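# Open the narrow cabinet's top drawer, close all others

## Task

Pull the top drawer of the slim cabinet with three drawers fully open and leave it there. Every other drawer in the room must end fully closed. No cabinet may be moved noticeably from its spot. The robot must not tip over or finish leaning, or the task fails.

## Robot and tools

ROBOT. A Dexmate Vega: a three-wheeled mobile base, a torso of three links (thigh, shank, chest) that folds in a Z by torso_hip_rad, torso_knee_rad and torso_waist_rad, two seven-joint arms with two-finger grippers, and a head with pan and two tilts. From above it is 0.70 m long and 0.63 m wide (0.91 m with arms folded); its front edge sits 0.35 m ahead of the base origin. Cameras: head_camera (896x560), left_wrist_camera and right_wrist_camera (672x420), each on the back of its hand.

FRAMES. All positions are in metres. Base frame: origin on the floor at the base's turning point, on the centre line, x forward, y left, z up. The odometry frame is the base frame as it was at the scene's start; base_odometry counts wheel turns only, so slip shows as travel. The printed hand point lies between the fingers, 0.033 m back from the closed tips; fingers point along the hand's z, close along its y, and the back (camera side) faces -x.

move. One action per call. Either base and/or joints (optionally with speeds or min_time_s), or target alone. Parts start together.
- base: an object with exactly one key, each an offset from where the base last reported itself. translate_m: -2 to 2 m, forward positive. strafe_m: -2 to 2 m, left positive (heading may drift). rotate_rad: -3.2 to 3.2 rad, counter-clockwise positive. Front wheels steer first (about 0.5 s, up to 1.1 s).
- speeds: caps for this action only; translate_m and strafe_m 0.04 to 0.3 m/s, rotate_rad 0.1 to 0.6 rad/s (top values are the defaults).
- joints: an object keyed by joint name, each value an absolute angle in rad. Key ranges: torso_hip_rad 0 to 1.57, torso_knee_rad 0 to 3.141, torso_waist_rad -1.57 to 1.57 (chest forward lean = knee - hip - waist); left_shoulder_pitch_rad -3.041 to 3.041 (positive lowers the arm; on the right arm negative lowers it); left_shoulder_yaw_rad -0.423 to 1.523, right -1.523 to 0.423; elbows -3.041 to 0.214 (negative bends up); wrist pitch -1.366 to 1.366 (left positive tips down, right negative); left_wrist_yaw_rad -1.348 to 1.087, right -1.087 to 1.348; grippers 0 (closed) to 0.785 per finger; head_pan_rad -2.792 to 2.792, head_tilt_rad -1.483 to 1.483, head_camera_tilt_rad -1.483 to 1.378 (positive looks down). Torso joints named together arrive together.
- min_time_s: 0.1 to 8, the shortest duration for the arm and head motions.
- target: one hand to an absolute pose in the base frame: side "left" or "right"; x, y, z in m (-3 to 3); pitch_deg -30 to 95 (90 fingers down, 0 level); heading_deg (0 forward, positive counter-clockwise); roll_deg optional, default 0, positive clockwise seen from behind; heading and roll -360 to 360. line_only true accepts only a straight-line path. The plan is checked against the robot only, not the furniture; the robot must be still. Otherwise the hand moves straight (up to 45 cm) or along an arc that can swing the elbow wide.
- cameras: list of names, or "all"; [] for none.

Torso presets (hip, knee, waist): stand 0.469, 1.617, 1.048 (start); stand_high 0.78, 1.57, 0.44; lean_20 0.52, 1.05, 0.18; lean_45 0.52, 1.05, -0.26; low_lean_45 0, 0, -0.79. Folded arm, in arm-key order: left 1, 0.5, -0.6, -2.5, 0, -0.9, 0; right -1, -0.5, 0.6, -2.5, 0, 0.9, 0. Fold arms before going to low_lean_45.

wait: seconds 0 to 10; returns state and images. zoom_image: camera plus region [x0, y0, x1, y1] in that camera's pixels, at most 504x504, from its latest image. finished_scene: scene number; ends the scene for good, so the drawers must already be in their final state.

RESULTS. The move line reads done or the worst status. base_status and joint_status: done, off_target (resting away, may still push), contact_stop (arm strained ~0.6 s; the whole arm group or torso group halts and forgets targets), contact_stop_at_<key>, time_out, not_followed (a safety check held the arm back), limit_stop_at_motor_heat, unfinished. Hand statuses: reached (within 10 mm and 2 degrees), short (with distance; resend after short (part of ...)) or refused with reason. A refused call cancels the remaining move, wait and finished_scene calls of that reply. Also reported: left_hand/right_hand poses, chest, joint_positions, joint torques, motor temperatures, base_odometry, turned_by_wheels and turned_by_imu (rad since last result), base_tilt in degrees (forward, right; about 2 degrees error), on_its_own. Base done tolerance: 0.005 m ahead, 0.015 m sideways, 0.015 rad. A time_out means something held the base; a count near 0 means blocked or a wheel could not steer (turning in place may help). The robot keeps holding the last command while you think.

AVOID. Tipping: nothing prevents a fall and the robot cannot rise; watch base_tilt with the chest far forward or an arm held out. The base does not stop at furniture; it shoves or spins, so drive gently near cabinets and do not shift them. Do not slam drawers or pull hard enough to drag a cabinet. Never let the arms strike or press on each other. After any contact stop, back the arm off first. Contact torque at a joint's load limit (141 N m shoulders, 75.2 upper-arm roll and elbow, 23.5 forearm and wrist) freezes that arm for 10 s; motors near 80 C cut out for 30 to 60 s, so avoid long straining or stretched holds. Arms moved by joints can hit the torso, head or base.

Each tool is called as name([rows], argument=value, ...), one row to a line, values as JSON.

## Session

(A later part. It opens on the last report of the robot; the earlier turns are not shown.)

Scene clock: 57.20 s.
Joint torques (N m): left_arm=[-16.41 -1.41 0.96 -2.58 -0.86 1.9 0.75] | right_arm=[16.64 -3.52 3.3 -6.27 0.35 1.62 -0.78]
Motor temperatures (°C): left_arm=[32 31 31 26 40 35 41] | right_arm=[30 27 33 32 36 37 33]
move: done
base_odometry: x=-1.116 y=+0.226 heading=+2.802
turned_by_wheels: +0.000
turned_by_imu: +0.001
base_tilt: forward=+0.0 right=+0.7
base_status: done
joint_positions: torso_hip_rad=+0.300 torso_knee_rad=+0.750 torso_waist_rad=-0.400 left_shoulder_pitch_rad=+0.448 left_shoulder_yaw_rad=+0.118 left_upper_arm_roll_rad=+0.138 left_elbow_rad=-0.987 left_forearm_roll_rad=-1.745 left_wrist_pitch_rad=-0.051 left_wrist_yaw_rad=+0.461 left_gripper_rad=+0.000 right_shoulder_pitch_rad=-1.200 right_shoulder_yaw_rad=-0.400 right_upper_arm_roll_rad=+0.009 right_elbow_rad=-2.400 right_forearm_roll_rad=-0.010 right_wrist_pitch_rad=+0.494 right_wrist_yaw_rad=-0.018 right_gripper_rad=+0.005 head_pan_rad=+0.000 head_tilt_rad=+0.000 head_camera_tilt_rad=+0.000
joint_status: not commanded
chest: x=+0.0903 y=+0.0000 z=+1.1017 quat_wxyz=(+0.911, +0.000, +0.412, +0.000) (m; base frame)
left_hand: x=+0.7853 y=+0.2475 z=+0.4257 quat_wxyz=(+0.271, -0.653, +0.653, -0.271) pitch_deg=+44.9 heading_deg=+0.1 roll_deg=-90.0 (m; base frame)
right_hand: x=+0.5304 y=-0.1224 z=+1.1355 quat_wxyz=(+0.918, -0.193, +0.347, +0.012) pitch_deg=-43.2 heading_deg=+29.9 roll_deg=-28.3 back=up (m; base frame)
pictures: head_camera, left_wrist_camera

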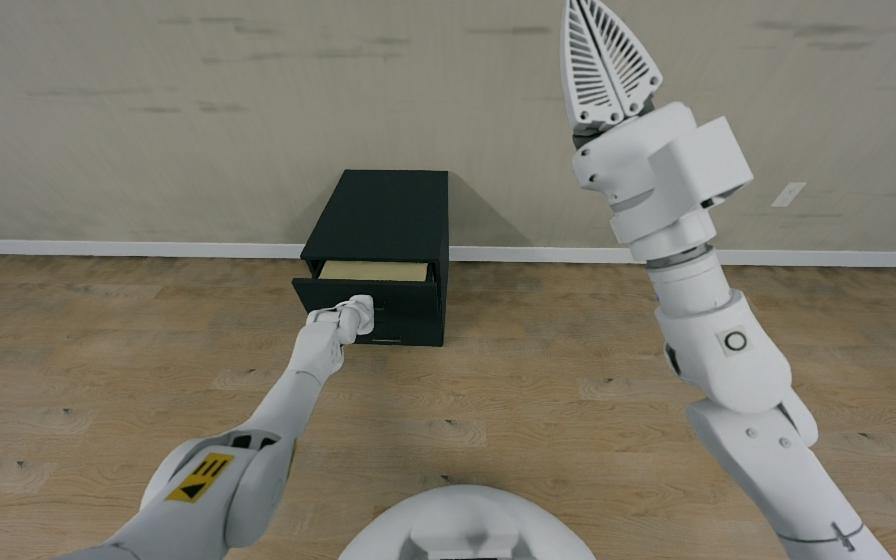

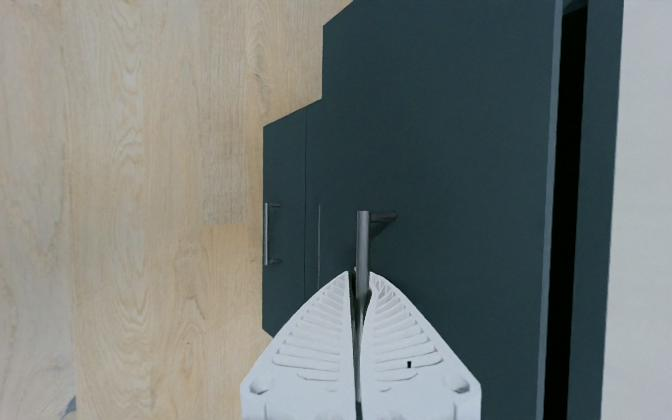

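move(base={"translate_m": -0.2}, speeds={"translate_m": 0.08}, cameras=["head_camera"])

move(base={"translate_m": -0.04}, speeds={"translate_m": 0.05}, cameras=["head_camera"])

Scene clock: 61.07 s.
Joint torques (N m): left_arm=[-14.62 -3.43 1.31 -3.29 -1.16 1.41 0.77] | right_arm=[16.64 -4.6 2.98 -6.78 0.46 1.43 -0.91]
Motor temperatures (°C): left_arm=[32 31 31 26 40 35 41] | right_arm=[30 27 33 32 36 37 33]
move: done
base_odometry: x=-0.927 y=+0.159 heading=+2.801
turned_by_wheels: +0.000
turned_by_imu: -0.001
base_tilt: forward=+0.0 right=+0.8
base_status: done
joint_positions: torso_hip_rad=+0.300 torso_knee_rad=+0.750 torso_waist_rad=-0.400 left_shoulder_pitch_rad=+0.448 left_shoulder_yaw_rad=+0.118 left_upper_arm_roll_rad=+0.138 left_elbow_rad=-0.987 left_forearm_roll_rad=-1.745 left_wrist_pitch_rad=-0.051 left_wrist_yaw_rad=+0.461 left_gripper_rad=+0.000 right_shoulder_pitch_rad=-1.200 right_shoulder_yaw_rad=-0.400 right_upper_arm_roll_rad=+0.009 right_elbow_rad=-2.400 right_forearm_roll_rad=-0.010 right_wrist_pitch_rad=+0.494 right_wrist_yaw_rad=-0.018 right_gripper_rad=+0.005 head_pan_rad=+0.000 head_tilt_rad=+0.000 head_camera_tilt_rad=+0.000
joint_status: not commanded
chest: x=+0.0903 y=+0.0000 z=+1.1017 quat_wxyz=(+0.911, +0.000, +0.412, +0.000) (m; base frame)
left_hand: x=+0.7853 y=+0.2476 z=+0.4257 quat_wxyz=(+0.271, -0.653, +0.653, -0.271) pitch_deg=+44.9 heading_deg=+0.1 roll_deg=-89.9 (m; base frame)
right_hand: x=+0.5304 y=-0.1224 z=+1.1355 quat_wxyz=(+0.918, -0.193, +0.347, +0.012) pitch_deg=-43.2 heading_deg=+29.9 roll_deg=-28.3 back=up (m; base frame)
pictures: head_camera

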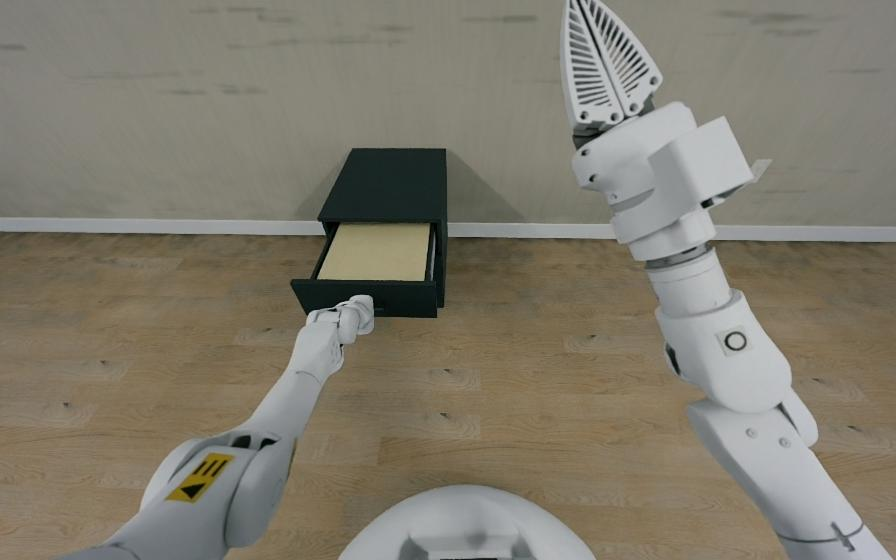

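Scene clock: 62.47 s.
Joint torques (N m): left_arm=[-14.53 -3.77 1.5 -3.11 -0.82 3.18 0.87] | right_arm=[14.97 -4.24 3.59 -7.33 0.44 2.16 -0.72]
Motor temperatures (°C): left_arm=[32 31 31 26 40 35 41] | right_arm=[30 27 33 32 36 37 33]
move: done
base_odometry: x=-0.889 y=+0.146 heading=+2.801
turned_by_wheels: -0.001
turned_by_imu: +0.000
base_tilt: forward=+0.0 right=+0.8
base_status: done
joint_positions: torso_hip_rad=+0.300 torso_knee_rad=+0.750 torso_waist_rad=-0.400 left_shoulder_pitch_rad=+0.448 left_shoulder_yaw_rad=+0.118 left_upper_arm_roll_rad=+0.138 left_elbow_rad=-0.987 left_forearm_roll_rad=-1.745 left_wrist_pitch_rad=-0.051 left_wrist_yaw_rad=+0.461 left_gripper_rad=+0.000 right_shoulder_pitch_rad=-1.200 right_shoulder_yaw_rad=-0.400 right_upper_arm_roll_rad=+0.009 right_elbow_rad=-2.400 right_forearm_roll_rad=-0.010 right_wrist_pitch_rad=+0.494 right_wrist_yaw_rad=-0.018 right_gripper_rad=+0.005 head_pan_rad=+0.000 head_tilt_rad=+0.000 head_camera_tilt_rad=+0.000
joint_status: not commanded
chest: x=+0.0903 y=+0.0000 z=+1.1017 quat_wxyz=(+0.911, +0.000, +0.412, +0.000) (m; base frame)
left_hand: x=+0.7854 y=+0.2476 z=+0.4257 quat_wxyz=(+0.271, -0.653, +0.653, -0.271) pitch_deg=+44.9 heading_deg=+0.1 roll_deg=-89.9 (m; base frame)
right_hand: x=+0.5304 y=-0.1224 z=+1.1354 quat_wxyz=(+0.918, -0.193, +0.347, +0.012) pitch_deg=-43.2 heading_deg=+29.9 roll_deg=-28.3 back=up (m; base frame)
pictures: head_camera

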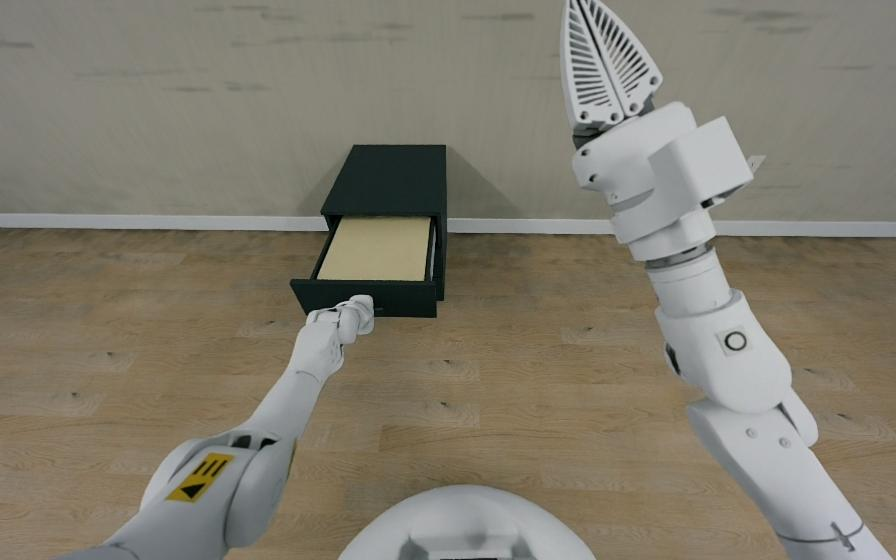

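Total ≈0.34. Small steps.

move(base={"translate_m": -0.03}, speeds={"translate_m": 0.05}, cameras=[])

move(base={"translate_m": -0.02}, speeds={"translate_m": 0.05}, cameras=["head_camera"])

Scene clock: 63.90 s.
Joint torques (N m): left_arm=[-13.34 -4.92 0.73 -3.5 -1.32 2.97 0.84] | right_arm=[16.98 -4.04 3.11 -6.72 0.46 2.05 -0.76]
Motor temperatures (°C): left_arm=[32 31 31 26 40 35 41] | right_arm=[30 27 33 32 36 37 33]
move: done
base_odometry: x=-0.861 y=+0.136 heading=+2.800
turned_by_wheels: -0.001
turned_by_imu: -0.001
base_tilt: forward=+0.0 right=+0.8
base_status: done
joint_positions: torso_hip_rad=+0.300 torso_knee_rad=+0.750 torso_waist_rad=-0.400 left_shoulder_pitch_rad=+0.448 left_shoulder_yaw_rad=+0.118 left_upper_arm_roll_rad=+0.138 left_elbow_rad=-0.987 left_forearm_roll_rad=-1.745 left_wrist_pitch_rad=-0.051 left_wrist_yaw_rad=+0.461 left_gripper_rad=+0.000 right_shoulder_pitch_rad=-1.200 right_shoulder_yaw_rad=-0.400 right_upper_arm_roll_rad=+0.009 right_elbow_rad=-2.400 right_forearm_roll_rad=-0.010 right_wrist_pitch_rad=+0.494 right_wrist_yaw_rad=-0.018 right_gripper_rad=+0.005 head_pan_rad=+0.000 head_tilt_rad=+0.000 head_camera_tilt_rad=+0.000
joint_status: not commanded
chest: x=+0.0903 y=+0.0000 z=+1.1017 quat_wxyz=(+0.911, +0.000, +0.412, +0.000) (m; base frame)
left_hand: x=+0.7854 y=+0.2476 z=+0.4257 quat_wxyz=(+0.271, -0.653, +0.653, -0.271) pitch_deg=+44.9 heading_deg=+0.1 roll_deg=-89.9 (m; base frame)
right_hand: x=+0.5304 y=-0.1224 z=+1.1354 quat_wxyz=(+0.918, -0.193, +0.347, +0.012) pitch_deg=-43.2 heading_deg=+29.9 roll_deg=-28.3 back=up (m; base frame)
pictures: none
No camera images: "cameras" was empty.

Scene clock: 65.00 s.
Joint torques (N m): left_arm=[-9.2 -4.06 1.3 -0.95 -0.79 1.4 2.26] | right_arm=[16.23 -3.66 3.06 -6.77 0.4 1.87 -0.73]
Motor temperatures (°C): left_arm=[32 31 31 26 40 35 41] | right_arm=[30 27 33 32 36 37 33]
move: done
base_odometry: x=-0.842 y=+0.129 heading=+2.799
turned_by_wheels: -0.001
turned_by_imu: -0.001
base_tilt: forward=+0.0 right=+0.8
base_status: done
joint_positions: torso_hip_rad=+0.300 torso_knee_rad=+0.750 torso_waist_rad=-0.400 left_shoulder_pitch_rad=+0.448 left_shoulder_yaw_rad=+0.118 left_upper_arm_roll_rad=+0.138 left_elbow_rad=-0.987 left_forearm_roll_rad=-1.745 left_wrist_pitch_rad=-0.050 left_wrist_yaw_rad=+0.461 left_gripper_rad=+0.000 right_shoulder_pitch_rad=-1.200 right_shoulder_yaw_rad=-0.400 right_upper_arm_roll_rad=+0.009 right_elbow_rad=-2.400 right_forearm_roll_rad=-0.010 right_wrist_pitch_rad=+0.494 right_wrist_yaw_rad=-0.018 right_gripper_rad=+0.005 head_pan_rad=+0.000 head_tilt_rad=+0.000 head_camera_tilt_rad=+0.000
joint_status: not commanded
chest: x=+0.0903 y=+0.0000 z=+1.1017 quat_wxyz=(+0.911, +0.000, +0.412, +0.000) (m; base frame)
left_hand: x=+0.7857 y=+0.2474 z=+0.4260 quat_wxyz=(+0.271, -0.653, +0.653, -0.271) pitch_deg=+44.9 heading_deg=+0.1 roll_deg=-90.0 (m; base frame)
right_hand: x=+0.5305 y=-0.1224 z=+1.1354 quat_wxyz=(+0.918, -0.193, +0.347, +0.012) pitch_deg=-43.2 heading_deg=+29.9 roll_deg=-28.3 back=up (m; base frame)
pictures: head_camera

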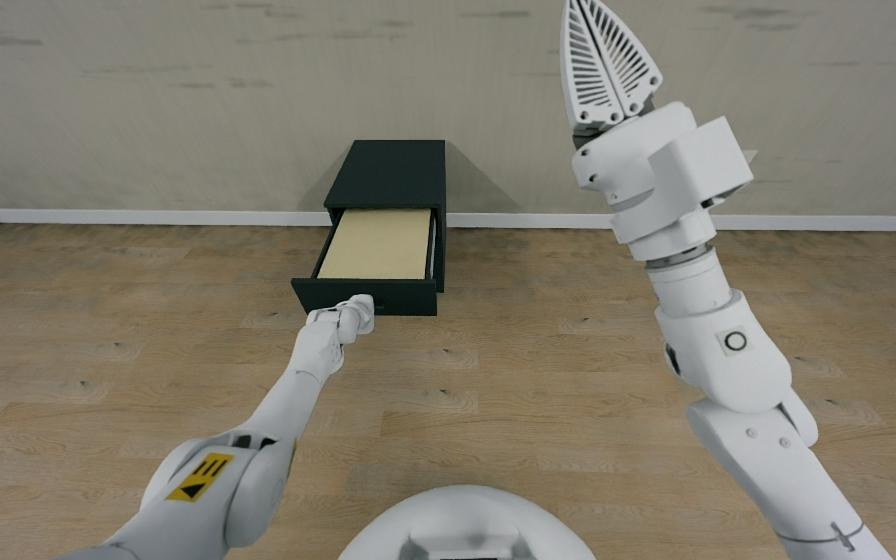

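move(base={"translate_m": -0.015}, speeds={"translate_m": 0.04}, cameras=["head_camera"])

Scene clock: 66.30 s.
Joint torques (N m): left_arm=[5.31 -1.87 1.43 5.02 -0.54 -0.91 4.59] | right_arm=[17.47 -4.44 3.49 -6.81 0.43 0.91 -0.94]
Motor temperatures (°C): left_arm=[32 31 31 26 40 35 41] | right_arm=[30 27 33 32 36 37 33]
move: done
base_odometry: x=-0.828 y=+0.124 heading=+2.798
turned_by_wheels: -0.001
turned_by_imu: -0.001
base_tilt: forward=+0.1 right=+0.8
base_status: done
joint_positions: torso_hip_rad=+0.300 torso_knee_rad=+0.750 torso_waist_rad=-0.400 left_shoulder_pitch_rad=+0.447 left_shoulder_yaw_rad=+0.118 left_upper_arm_roll_rad=+0.138 left_elbow_rad=-0.988 left_forearm_roll_rad=-1.745 left_wrist_pitch_rad=-0.050 left_wrist_yaw_rad=+0.460 left_gripper_rad=+0.000 right_shoulder_pitch_rad=-1.200 right_shoulder_yaw_rad=-0.400 right_upper_arm_roll_rad=+0.009 right_elbow_rad=-2.400 right_forearm_roll_rad=-0.010 right_wrist_pitch_rad=+0.494 right_wrist_yaw_rad=-0.018 right_gripper_rad=+0.005 head_pan_rad=+0.000 head_tilt_rad=+0.000 head_camera_tilt_rad=+0.000
joint_status: not commanded
chest: x=+0.0903 y=+0.0000 z=+1.1017 quat_wxyz=(+0.911, +0.000, +0.412, +0.000) (m; base frame)
left_hand: x=+0.7865 y=+0.2471 z=+0.4270 quat_wxyz=(+0.272, -0.653, +0.653, -0.272) pitch_deg=+44.8 heading_deg=+0.0 roll_deg=-90.0 (m; base frame)
right_hand: x=+0.5304 y=-0.1224 z=+1.1355 quat_wxyz=(+0.918, -0.193, +0.347, +0.012) pitch_deg=-43.2 heading_deg=+29.9 roll_deg=-28.4 back=up (m; base frame)
pictures: head_camera

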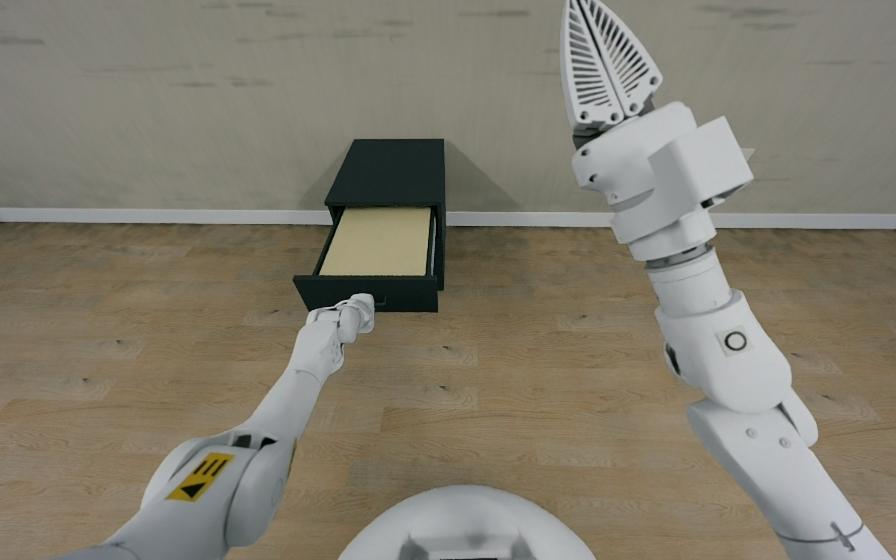

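move(joints={"left_gripper_rad": 0.25}, cameras=["head_camera"])

move(target={"side":"left","x":0.69,"y":0.245,"z":0.515,"pitch_deg":45,"heading_deg":0,"roll_deg":-90})

Scene clock: 67.27 s.
Joint torques (N m): left_arm=[-20.58 -0.78 -0.69 -8.13 0.14 -0.61 -1.41] | right_arm=[15.59 -5.51 3.63 -7.72 0.4 1.95 -0.75]
Motor temperatures (°C): left_arm=[32 31 31 26 40 35 41] | right_arm=[30 27 33 32 36 37 33]
move: done
base_odometry: x=-0.828 y=+0.124 heading=+2.798
turned_by_wheels: +0.000
turned_by_imu: +0.001
base_tilt: forward=+0.1 right=+0.8
base_status: not commanded
joint_positions: torso_hip_rad=+0.300 torso_knee_rad=+0.750 torso_waist_rad=-0.400 left_shoulder_pitch_rad=+0.448 left_shoulder_yaw_rad=+0.118 left_upper_arm_roll_rad=+0.139 left_elbow_rad=-0.987 left_forearm_roll_rad=-1.745 left_wrist_pitch_rad=-0.050 left_wrist_yaw_rad=+0.462 left_gripper_rad=+0.250 right_shoulder_pitch_rad=-1.200 right_shoulder_yaw_rad=-0.400 right_upper_arm_roll_rad=+0.009 right_elbow_rad=-2.400 right_forearm_roll_rad=-0.010 right_wrist_pitch_rad=+0.494 right_wrist_yaw_rad=-0.018 right_gripper_rad=+0.005 head_pan_rad=+0.000 head_tilt_rad=+0.000 head_camera_tilt_rad=+0.000
joint_status: all done
chest: x=+0.0905 y=+0.0000 z=+1.1016 quat_wxyz=(+0.911, +0.000, +0.412, +0.000) (m; base frame)
left_hand: x=+0.7848 y=+0.2471 z=+0.4248 quat_wxyz=(+0.270, -0.653, +0.653, -0.270) pitch_deg=+45.0 heading_deg=+0.0 roll_deg=-90.0 (m; base frame)
right_hand: x=+0.5306 y=-0.1224 z=+1.1352 quat_wxyz=(+0.918, -0.193, +0.347, +0.012) pitch_deg=-43.2 heading_deg=+29.9 roll_deg=-28.3 back=up (m; base frame)
pictures: head_camera

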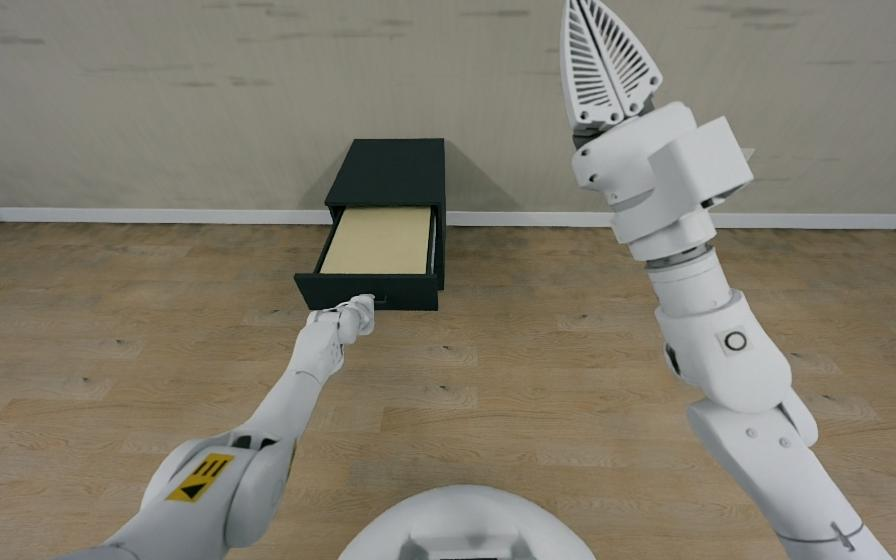

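Scene clock: 71.33 s.
Joint torques (N m): left_arm=[-8.77 4.76 -6.33 -7.31 1.01 -0.01 -0.57] | right_arm=[15.34 -3.77 3.05 -7.07 0.54 1.34 -0.76]
Motor temperatures (°C): left_arm=[32 31 31 26 40 35 41] | right_arm=[30 27 33 32 36 37 33]
move: done
base_odometry: x=-0.828 y=+0.124 heading=+2.798
turned_by_wheels: +0.000
turned_by_imu: +0.000
base_tilt: forward=+0.1 right=+0.8
base_status: not commanded
joint_positions: torso_hip_rad=+0.300 torso_knee_rad=+0.750 torso_waist_rad=-0.400 left_shoulder_pitch_rad=+0.853 left_shoulder_yaw_rad=+0.175 left_upper_arm_roll_rad=+0.093 left_elbow_rad=-1.769 left_forearm_roll_rad=-1.726 left_wrist_pitch_rad=-0.124 left_wrist_yaw_rad=+0.834 left_gripper_rad=+0.250 right_shoulder_pitch_rad=-1.200 right_shoulder_yaw_rad=-0.400 right_upper_arm_roll_rad=+0.009 right_elbow_rad=-2.400 right_forearm_roll_rad=-0.010 right_wrist_pitch_rad=+0.494 right_wrist_yaw_rad=-0.018 right_gripper_rad=+0.005 head_pan_rad=+0.000 head_tilt_rad=+0.000 head_camera_tilt_rad=+0.000
joint_status: not commanded
chest: x=+0.0905 y=+0.0000 z=+1.1016 quat_wxyz=(+0.911, +0.000, +0.412, +0.000) (m; base frame)
left_hand: x=+0.6906 y=+0.2448 z=+0.5143 quat_wxyz=(+0.270, -0.653, +0.653, -0.271) pitch_deg=+45.0 heading_deg=+0.0 roll_deg=+90.0 (m; base frame)
left_hand_status: reached (straight line, planned for 2.8 s): 1 mm and 0.0 deg off.
right_hand: x=+0.5306 y=-0.1224 z=+1.1352 quat_wxyz=(+0.918, -0.193, +0.347, +0.012) pitch_deg=-43.2 heading_deg=+29.9 roll_deg=-28.3 back=up (m; base frame)
pictures: head_camera, left_wrist_camera, right_wrist_camera

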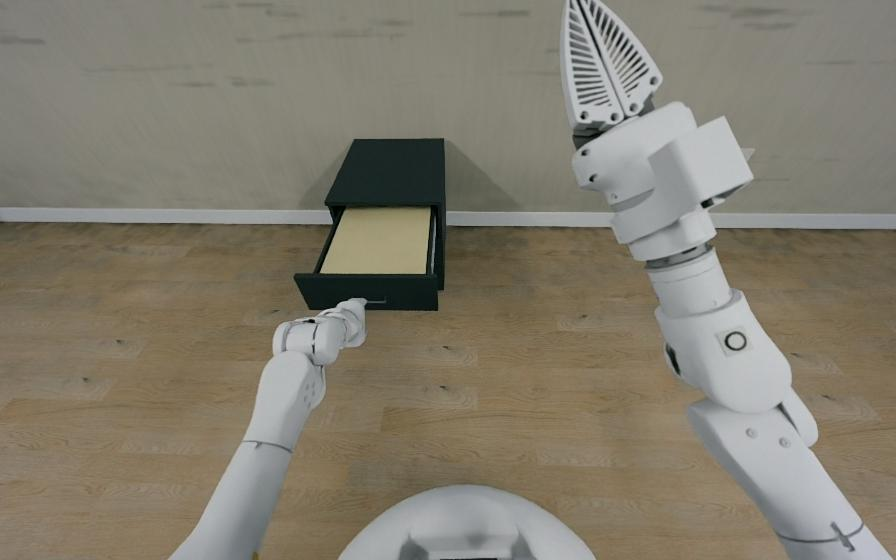

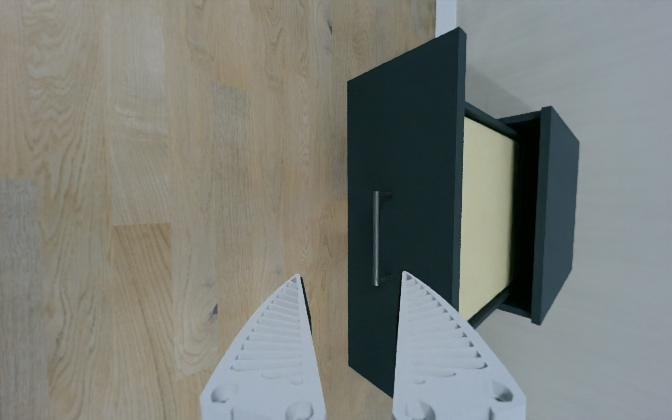

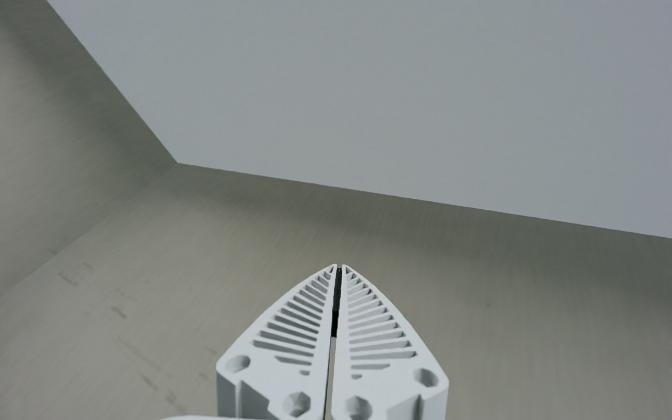

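move(joints={"left_gripper_rad": 0.15}, cameras=[])

move(target={"side":"left","x":0.785,"y":0.247,"z":0.425,"pitch_deg":45,"heading_deg":0,"roll_deg":-90,"line_only":true}, cameras=["head_camera","left_wrist_camera"])

move(joints={"left_gripper_rad": 0.0}, cameras=["head_camera"])

move(base={"translate_m": -0.01}, speeds={"translate_m": 0.04}, cameras=["head_camera"])

Scene clock: 72.60 s.
Joint torques (N m): left_arm=[-9.5 3.44 -6.73 -8.62 1.03 -0.32 -0.59] | right_arm=[15.57 -5.39 3.28 -7.25 0.45 2.44 -0.75]
Motor temperatures (°C): left_arm=[32 31 31 26 40 35 41] | right_arm=[30 27 33 32 36 37 33]
move: done
base_odometry: x=-0.828 y=+0.124 heading=+2.798
turned_by_wheels: +0.000
turned_by_imu: +0.000
base_tilt: forward=+0.1 right=+0.7
base_status: not commanded
joint_positions: torso_hip_rad=+0.300 torso_knee_rad=+0.750 torso_waist_rad=-0.400 left_shoulder_pitch_rad=+0.854 left_shoulder_yaw_rad=+0.176 left_upper_arm_roll_rad=+0.092 left_elbow_rad=-1.773 left_forearm_roll_rad=-1.726 left_wrist_pitch_rad=-0.124 left_wrist_yaw_rad=+0.836 left_gripper_rad=+0.150 right_shoulder_pitch_rad=-1.200 right_shoulder_yaw_rad=-0.400 right_upper_arm_roll_rad=+0.009 right_elbow_rad=-2.400 right_forearm_roll_rad=-0.010 right_wrist_pitch_rad=+0.494 right_wrist_yaw_rad=-0.018 right_gripper_rad=+0.005 head_pan_rad=+0.000 head_tilt_rad=+0.000 head_camera_tilt_rad=+0.000
joint_status: all done
chest: x=+0.0905 y=+0.0000 z=+1.1016 quat_wxyz=(+0.911, +0.000, +0.412, +0.000) (m; base frame)
left_hand: x=+0.6900 y=+0.2448 z=+0.5149 quat_wxyz=(+0.270, -0.653, +0.653, -0.271) pitch_deg=+45.0 heading_deg=+0.0 roll_deg=+90.0 (m; base frame)
right_hand: x=+0.5306 y=-0.1224 z=+1.1352 quat_wxyz=(+0.918, -0.193, +0.347, +0.012) pitch_deg=-43.2 heading_deg=+29.9 roll_deg=-28.3 back=up (m; base frame)
pictures: none
No camera images: "cameras" was empty.

Scene clock: 76.67 s.
Joint torques (N m): left_arm=[-28.39 -2.94 0.67 -6.57 0.21 0.36 -1.48] | right_arm=[16.63 -3.27 3.12 -6.62 0.39 1.69 -0.82]
Motor temperatures (°C): left_arm=[32 31 31 26 40 35 41] | right_arm=[30 27 33 32 36 37 33]
move: done
base_odometry: x=-0.828 y=+0.124 heading=+2.798
turned_by_wheels: +0.000
turned_by_imu: +0.000
base_tilt: forward=+0.1 right=+0.8
base_status: not commanded
joint_positions: torso_hip_rad=+0.300 torso_knee_rad=+0.750 torso_waist_rad=-0.400 left_shoulder_pitch_rad=+0.450 left_shoulder_yaw_rad=+0.120 left_upper_arm_roll_rad=+0.142 left_elbow_rad=-0.991 left_forearm_roll_rad=-1.749 left_wrist_pitch_rad=-0.052 left_wrist_yaw_rad=+0.463 left_gripper_rad=+0.150 right_shoulder_pitch_rad=-1.200 right_shoulder_yaw_rad=-0.400 right_upper_arm_roll_rad=+0.009 right_elbow_rad=-2.400 right_forearm_roll_rad=-0.010 right_wrist_pitch_rad=+0.494 right_wrist_yaw_rad=-0.018 right_gripper_rad=+0.005 head_pan_rad=+0.000 head_tilt_rad=+0.000 head_camera_tilt_rad=+0.000
joint_status: not commanded
chest: x=+0.0905 y=+0.0000 z=+1.1016 quat_wxyz=(+0.911, +0.000, +0.412, +0.000) (m; base frame)
left_hand: x=+0.7843 y=+0.2472 z=+0.4249 quat_wxyz=(+0.270, -0.653, +0.653, -0.270) pitch_deg=+45.0 heading_deg=+0.0 roll_deg=-90.0 (m; base frame)
left_hand_status: reached (straight line, planned for 2.8 s): 1 mm and 0.0 deg off.
right_hand: x=+0.5306 y=-0.1224 z=+1.1352 quat_wxyz=(+0.918, -0.193, +0.347, +0.012) pitch_deg=-43.2 heading_deg=+29.9 roll_deg=-28.3 back=up (m; base frame)
pictures: head_camera, left_wrist_camera

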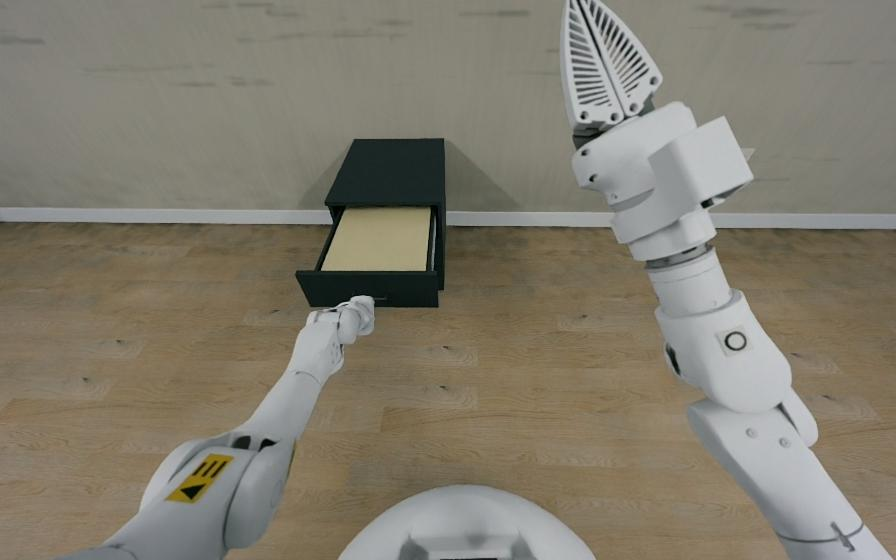

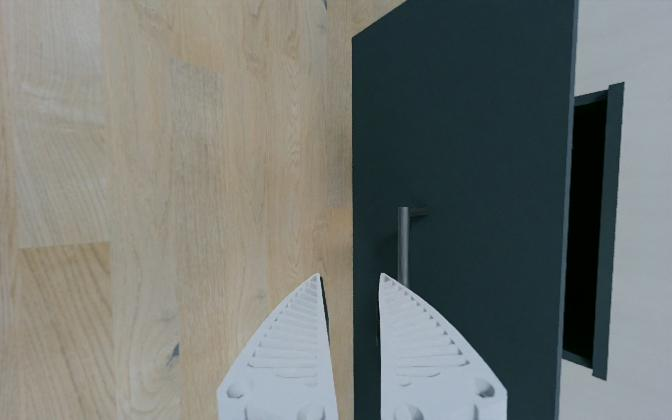

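Scene clock: 77.30 s.
Joint torques (N m): left_arm=[-27.18 -0.64 0.05 -5.78 0.25 -0.05 -1.23] | right_arm=[16.4 -3.89 3.24 -6.71 0.38 2.03 -0.8]
Motor temperatures (°C): left_arm=[32 31 31 26 40 35 41] | right_arm=[30 27 33 32 36 37 33]
move: done
base_odometry: x=-0.828 y=+0.124 heading=+2.798
turned_by_wheels: +0.000
turned_by_imu: +0.000
base_tilt: forward=+0.0 right=+0.8
base_status: not commanded
joint_positions: torso_hip_rad=+0.300 torso_knee_rad=+0.750 torso_waist_rad=-0.400 left_shoulder_pitch_rad=+0.448 left_shoulder_yaw_rad=+0.120 left_upper_arm_roll_rad=+0.142 left_elbow_rad=-0.987 left_forearm_roll_rad=-1.749 left_wrist_pitch_rad=-0.052 left_wrist_yaw_rad=+0.462 left_gripper_rad=+0.000 right_shoulder_pitch_rad=-1.200 right_shoulder_yaw_rad=-0.400 right_upper_arm_roll_rad=+0.009 right_elbow_rad=-2.400 right_forearm_roll_rad=-0.010 right_wrist_pitch_rad=+0.494 right_wrist_yaw_rad=-0.018 right_gripper_rad=+0.005 head_pan_rad=+0.000 head_tilt_rad=+0.000 head_camera_tilt_rad=+0.000
joint_status: all done
chest: x=+0.0905 y=+0.0000 z=+1.1016 quat_wxyz=(+0.911, +0.000, +0.412, +0.000) (m; base frame)
left_hand: x=+0.7847 y=+0.2472 z=+0.4248 quat_wxyz=(+0.270, -0.653, +0.653, -0.270) pitch_deg=+45.0 heading_deg=+0.0 roll_deg=-90.0 (m; base frame)
right_hand: x=+0.5306 y=-0.1224 z=+1.1352 quat_wxyz=(+0.918, -0.193, +0.347, +0.012) pitch_deg=-43.2 heading_deg=+29.9 roll_deg=-28.3 back=up (m; base frame)
pictures: head_camera

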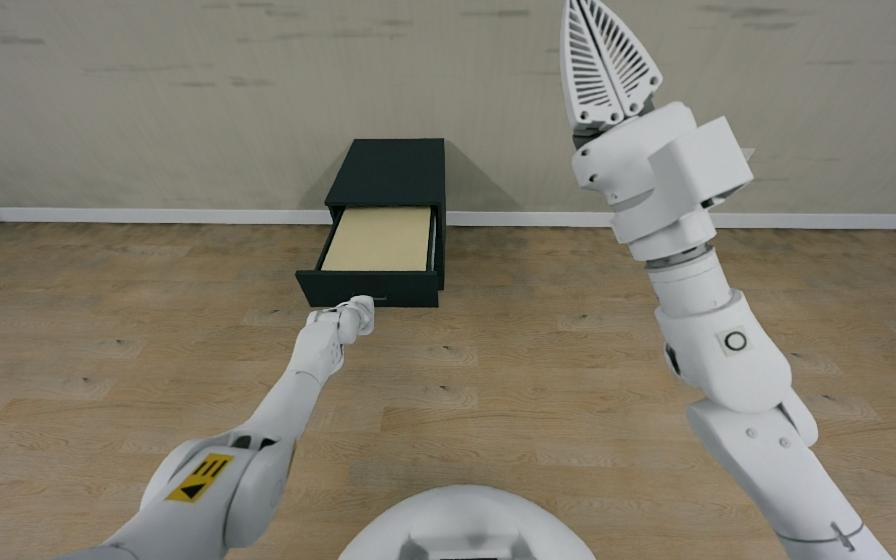

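Scene clock: 78.43 s.
Joint torques (N m): left_arm=[-26.12 -2.24 -0.73 -6.69 0.22 0.04 -1.24] | right_arm=[16.77 -5.13 3.26 -6.28 0.48 2.58 -0.89]
Motor temperatures (°C): left_arm=[32 31 31 26 40 35 41] | right_arm=[30 27 33 32 36 37 33]
move: done
base_odometry: x=-0.819 y=+0.120 heading=+2.797
turned_by_wheels: -0.001
turned_by_imu: -0.001
base_tilt: forward=+0.0 right=+0.8
base_status: done
joint_positions: torso_hip_rad=+0.300 torso_knee_rad=+0.750 torso_waist_rad=-0.400 left_shoulder_pitch_rad=+0.448 left_shoulder_yaw_rad=+0.120 left_upper_arm_roll_rad=+0.143 left_elbow_rad=-0.987 left_forearm_roll_rad=-1.750 left_wrist_pitch_rad=-0.052 left_wrist_yaw_rad=+0.461 left_gripper_rad=+0.000 right_shoulder_pitch_rad=-1.200 right_shoulder_yaw_rad=-0.400 right_upper_arm_roll_rad=+0.009 right_elbow_rad=-2.400 right_forearm_roll_rad=-0.010 right_wrist_pitch_rad=+0.494 right_wrist_yaw_rad=-0.018 right_gripper_rad=+0.005 head_pan_rad=+0.000 head_tilt_rad=+0.000 head_camera_tilt_rad=+0.000
joint_status: not commanded
chest: x=+0.0905 y=+0.0000 z=+1.1016 quat_wxyz=(+0.911, +0.000, +0.412, +0.000) (m; base frame)
left_hand: x=+0.7847 y=+0.2472 z=+0.4247 quat_wxyz=(+0.270, -0.653, +0.653, -0.270) pitch_deg=+45.0 heading_deg=+0.0 roll_deg=-90.0 (m; base frame)
right_hand: x=+0.5307 y=-0.1224 z=+1.1352 quat_wxyz=(+0.918, -0.193, +0.347, +0.012) pitch_deg=-43.2 heading_deg=+29.9 roll_deg=-28.3 back=up (m; base frame)
pictures: head_camera

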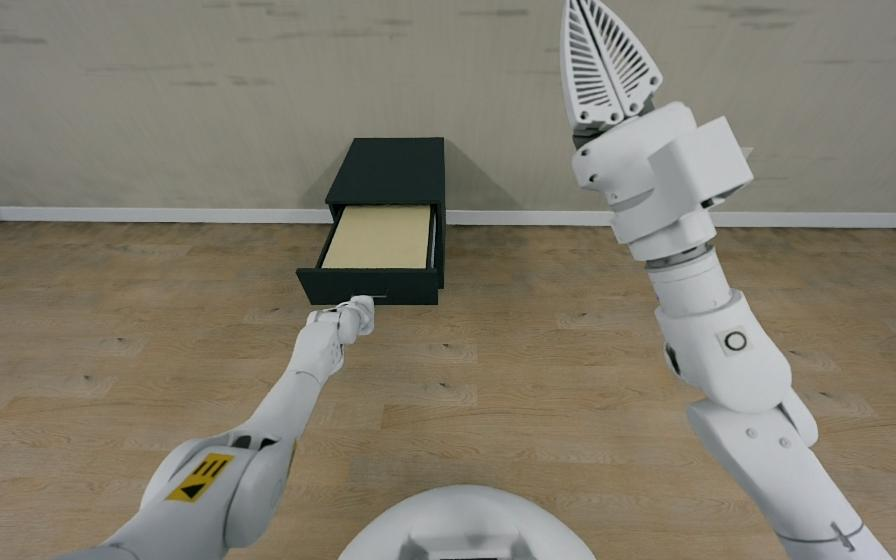

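move(target={"side":"left","x":0.715,"y":0.247,"z":0.495,"pitch_deg":45,"heading_deg":0,"roll_deg":-90}, cameras=[])

move(target={"side":"left","x":0.745,"y":0.247,"z":0.525,"pitch_deg":45,"heading_deg":0,"roll_deg":-90}, cameras=[])

move(joints={"left_gripper_rad": 0.18}, cameras=["head_camera","left_wrist_camera"])

Scene clock: 82.33 s.
Joint torques (N m): left_arm=[-10.15 4.87 -6.38 -8.3 0.77 -0.03 -0.92] | right_arm=[16.89 -3.9 2.89 -6.94 0.49 1.75 -0.81]
Motor temperatures (°C): left_arm=[32 31 31 26 40 35 41] | right_arm=[30 27 33 32 36 37 33]
move: done
base_odometry: x=-0.819 y=+0.120 heading=+2.797
turned_by_wheels: +0.000
turned_by_imu: +0.000
base_tilt: forward=+0.0 right=+0.8
base_status: not commanded
joint_positions: torso_hip_rad=+0.300 torso_knee_rad=+0.750 torso_waist_rad=-0.400 left_shoulder_pitch_rad=+0.768 left_shoulder_yaw_rad=+0.171 left_upper_arm_roll_rad=+0.105 left_elbow_rad=-1.618 left_forearm_roll_rad=-1.738 left_wrist_pitch_rad=-0.111 left_wrist_yaw_rad=+0.767 left_gripper_rad=+0.000 right_shoulder_pitch_rad=-1.200 right_shoulder_yaw_rad=-0.400 right_upper_arm_roll_rad=+0.009 right_elbow_rad=-2.400 right_forearm_roll_rad=-0.010 right_wrist_pitch_rad=+0.494 right_wrist_yaw_rad=-0.018 right_gripper_rad=+0.005 head_pan_rad=+0.000 head_tilt_rad=+0.000 head_camera_tilt_rad=+0.000
joint_status: not commanded
chest: x=+0.0905 y=+0.0000 z=+1.1016 quat_wxyz=(+0.911, +0.000, +0.412, +0.000) (m; base frame)
left_hand: x=+0.7155 y=+0.2468 z=+0.4944 quat_wxyz=(+0.270, -0.653, +0.653, -0.271) pitch_deg=+45.0 heading_deg=+0.0 roll_deg=+90.0 (m; base frame)
left_hand_status: reached (straight line, planned for 2.3 s): 1 mm and 0.0 deg off.
right_hand: x=+0.5307 y=-0.1224 z=+1.1352 quat_wxyz=(+0.918, -0.193, +0.347, +0.012) pitch_deg=-43.2 heading_deg=+29.9 roll_deg=-28.3 back=up (m; base frame)
pictures: none
No camera images: "cameras" was empty.

Scene clock: 83.93 s.
Joint torques (N m): left_arm=[-23.54 4.53 -0.5 -5.86 0.29 -0.57 -0.6] | right_arm=[16.4 -4.04 3.5 -5.88 0.37 1.83 -0.88]
Motor temperatures (°C): left_arm=[32 31 31 26 40 35 41] | right_arm=[30 27 33 32 36 37 33]
move: done
base_odometry: x=-0.819 y=+0.120 heading=+2.797
turned_by_wheels: +0.000
turned_by_imu: +0.000
base_tilt: forward=+0.0 right=+0.7
base_status: not commanded
joint_positions: torso_hip_rad=+0.300 torso_knee_rad=+0.750 torso_waist_rad=-0.400 left_shoulder_pitch_rad=+0.686 left_shoulder_yaw_rad=+0.171 left_upper_arm_roll_rad=+0.106 left_elbow_rad=-1.609 left_forearm_roll_rad=-1.739 left_wrist_pitch_rad=-0.111 left_wrist_yaw_rad=+0.839 left_gripper_rad=+0.000 right_shoulder_pitch_rad=-1.200 right_shoulder_yaw_rad=-0.400 right_upper_arm_roll_rad=+0.009 right_elbow_rad=-2.400 right_forearm_roll_rad=-0.010 right_wrist_pitch_rad=+0.494 right_wrist_yaw_rad=-0.018 right_gripper_rad=+0.005 head_pan_rad=+0.000 head_tilt_rad=+0.000 head_camera_tilt_rad=+0.000
joint_status: not commanded
chest: x=+0.0905 y=+0.0000 z=+1.1016 quat_wxyz=(+0.911, +0.000, +0.412, +0.000) (m; base frame)
left_hand: x=+0.7436 y=+0.2471 z=+0.5234 quat_wxyz=(+0.270, -0.653, +0.653, -0.270) pitch_deg=+45.0 heading_deg=+0.0 roll_deg=+90.0 (m; base frame)
left_hand_status: reached (straight line, planned for 0.6 s): 2 mm and 0.0 deg off.
right_hand: x=+0.5307 y=-0.1224 z=+1.1352 quat_wxyz=(+0.918, -0.193, +0.347, +0.012) pitch_deg=-43.2 heading_deg=+29.9 roll_deg=-28.3 back=up (m; base frame)
pictures: none
No camera images: "cameras" was empty.

Scene clock: 84.60 s.
Joint torques (N m): left_arm=[-22.44 4.17 -1.1 -7.64 0.45 -0.32 -0.9] | right_arm=[16.15 -3.59 2.99 -7.66 0.45 1.72 -0.98]
Motor temperatures (°C): left_arm=[32 31 31 26 40 35 41] | right_arm=[30 27 33 32 36 37 33]
move: done
base_odometry: x=-0.819 y=+0.120 heading=+2.797
turned_by_wheels: +0.000
turned_by_imu: +0.000
base_tilt: forward=+0.0 right=+0.7
base_status: not commanded
joint_positions: torso_hip_rad=+0.300 torso_knee_rad=+0.750 torso_waist_rad=-0.400 left_shoulder_pitch_rad=+0.683 left_shoulder_yaw_rad=+0.171 left_upper_arm_roll_rad=+0.106 left_elbow_rad=-1.608 left_forearm_roll_rad=-1.739 left_wrist_pitch_rad=-0.111 left_wrist_yaw_rad=+0.842 left_gripper_rad=+0.180 right_shoulder_pitch_rad=-1.200 right_shoulder_yaw_rad=-0.400 right_upper_arm_roll_rad=+0.009 right_elbow_rad=-2.400 right_forearm_roll_rad=-0.010 right_wrist_pitch_rad=+0.494 right_wrist_yaw_rad=-0.018 right_gripper_rad=+0.005 head_pan_rad=+0.000 head_tilt_rad=+0.000 head_camera_tilt_rad=+0.000
joint_status: all done
chest: x=+0.0905 y=+0.0000 z=+1.1016 quat_wxyz=(+0.911, +0.000, +0.412, +0.000) (m; base frame)
left_hand: x=+0.7446 y=+0.2471 z=+0.5245 quat_wxyz=(+0.270, -0.653, +0.653, -0.270) pitch_deg=+45.0 heading_deg=+0.0 roll_deg=+90.0 (m; base frame)
right_hand: x=+0.5307 y=-0.1224 z=+1.1352 quat_wxyz=(+0.918, -0.193, +0.347, +0.012) pitch_deg=-43.2 heading_deg=+29.9 roll_deg=-28.3 back=up (m; base frame)
pictures: head_camera, left_wrist_camera

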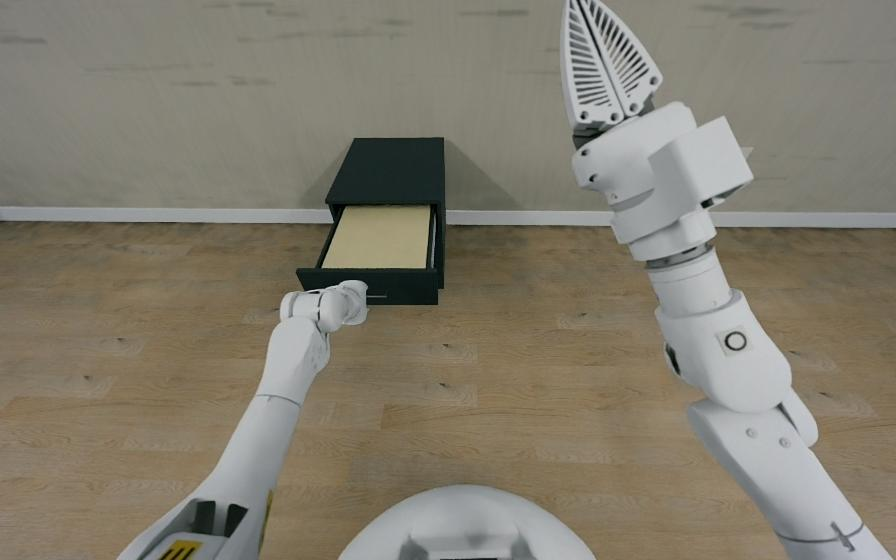

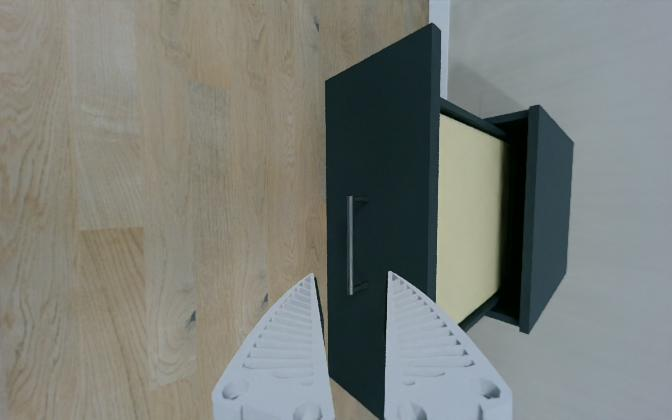

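move(target={"side":"left","x":0.818,"y":0.247,"z":0.451,"pitch_deg":45,"heading_deg":0,"roll_deg":-90,"line_only":true}, cameras=["head_camera","left_wrist_camera"])

Scene clock: 88.80 s.
Joint torques (N m): left_arm=[-30.64 -2.2 1.06 -6.71 -0.04 0.56 -1.66] | right_arm=[16.77 -3.92 3.75 -7.09 0.48 2.02 -0.84]
Motor temperatures (°C): left_arm=[32 31 31 26 40 35 41] | right_arm=[30 27 33 32 36 37 33]
move: done
base_odometry: x=-0.819 y=+0.120 heading=+2.797
turned_by_wheels: +0.000
turned_by_imu: +0.000
base_tilt: forward=+0.0 right=+0.7
base_status: not commanded
joint_positions: torso_hip_rad=+0.300 torso_knee_rad=+0.750 torso_waist_rad=-0.400 left_shoulder_pitch_rad=+0.349 left_shoulder_yaw_rad=+0.117 left_upper_arm_roll_rad=+0.150 left_elbow_rad=-0.922 left_forearm_roll_rad=-1.754 left_wrist_pitch_rad=-0.048 left_wrist_yaw_rad=+0.496 left_gripper_rad=+0.180 right_shoulder_pitch_rad=-1.200 right_shoulder_yaw_rad=-0.400 right_upper_arm_roll_rad=+0.009 right_elbow_rad=-2.400 right_forearm_roll_rad=-0.010 right_wrist_pitch_rad=+0.494 right_wrist_yaw_rad=-0.018 right_gripper_rad=+0.005 head_pan_rad=+0.000 head_tilt_rad=+0.000 head_camera_tilt_rad=+0.000
joint_status: not commanded
chest: x=+0.0905 y=+0.0000 z=+1.1016 quat_wxyz=(+0.911, +0.000, +0.412, +0.000) (m; base frame)
left_hand: x=+0.8174 y=+0.2473 z=+0.4509 quat_wxyz=(+0.270, -0.653, +0.653, -0.270) pitch_deg=+45.0 heading_deg=+0.0 roll_deg=-90.0 (m; base frame)
left_hand_status: reached (straight line, planned for 2.5 s): 1 mm and 0.0 deg off.
right_hand: x=+0.5307 y=-0.1224 z=+1.1352 quat_wxyz=(+0.918, -0.193, +0.347, +0.012) pitch_deg=-43.2 heading_deg=+29.9 roll_deg=-28.3 back=up (m; base frame)
pictures: head_camera, left_wrist_camera

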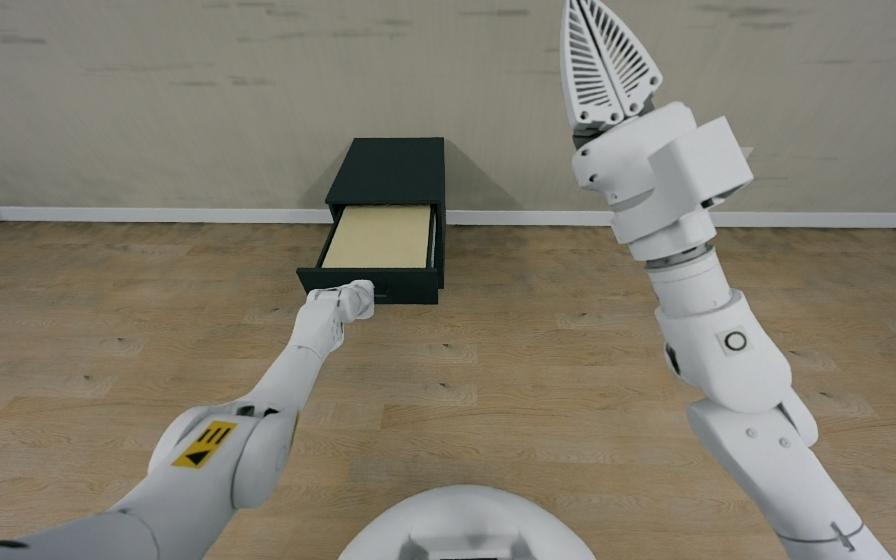

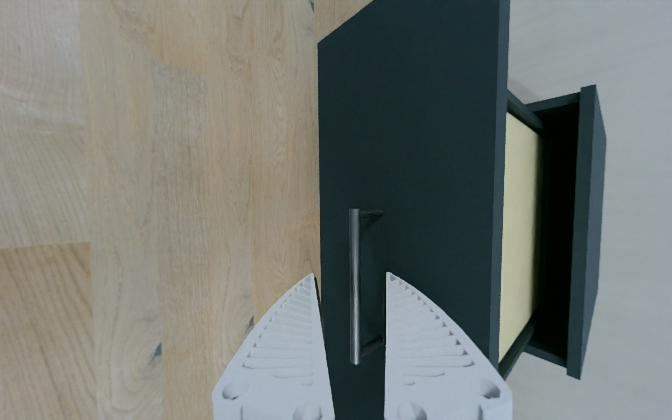

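move(target={"side":"left","x":0.844,"y":0.247,"z":0.424,"pitch_deg":45,"heading_deg":0,"roll_deg":-90,"line_only":true}, cameras=[])

move(joints={"left_gripper_rad": 0.0}, cameras=["head_camera","left_wrist_camera"])

Scene clock: 89.30 s.
Joint torques (N m): left_arm=[-30.06 -3.52 0.81 -6.86 0.3 0.68 -1.43] | right_arm=[16.64 -4.41 2.99 -6.7 0.4 1.82 -0.99]
Motor temperatures (°C): left_arm=[32 31 31 26 40 35 41] | right_arm=[30 27 33 32 36 37 33]
move: refused
base_odometry: x=-0.819 y=+0.120 heading=+2.797
turned_by_wheels: +0.000
turned_by_imu: +0.000
base_tilt: forward=+0.0 right=+0.8
base_status: not commanded
joint_positions: torso_hip_rad=+0.300 torso_knee_rad=+0.750 torso_waist_rad=-0.400 left_shoulder_pitch_rad=+0.347 left_shoulder_yaw_rad=+0.117 left_upper_arm_roll_rad=+0.150 left_elbow_rad=-0.919 left_forearm_roll_rad=-1.754 left_wrist_pitch_rad=-0.048 left_wrist_yaw_rad=+0.495 left_gripper_rad=+0.180 right_shoulder_pitch_rad=-1.200 right_shoulder_yaw_rad=-0.400 right_upper_arm_roll_rad=+0.009 right_elbow_rad=-2.400 right_forearm_roll_rad=-0.010 right_wrist_pitch_rad=+0.494 right_wrist_yaw_rad=-0.018 right_gripper_rad=+0.005 head_pan_rad=+0.000 head_tilt_rad=+0.000 head_camera_tilt_rad=+0.000
joint_status: not commanded
chest: x=+0.0905 y=+0.0000 z=+1.1016 quat_wxyz=(+0.911, +0.000, +0.412, +0.000) (m; base frame)
left_hand: x=+0.8176 y=+0.2472 z=+0.4507 quat_wxyz=(+0.270, -0.653, +0.653, -0.270) pitch_deg=+45.0 heading_deg=+0.0 roll_deg=-90.0 (m; base frame)
left_hand_status: refused: no posture of the arm gets there (out of reach): the closest leaves the hand 0.7 cm and 0 deg from the pose. Nothing moved.
right_hand: x=+0.5307 y=-0.1224 z=+1.1352 quat_wxyz=(+0.918, -0.193, +0.347, +0.012) pitch_deg=-43.2 heading_deg=+29.9 roll_deg=-28.3 back=up (m; base frame)
pictures: none
No camera images: "cameras" was empty.

not run: a stop came earlier in this reply.


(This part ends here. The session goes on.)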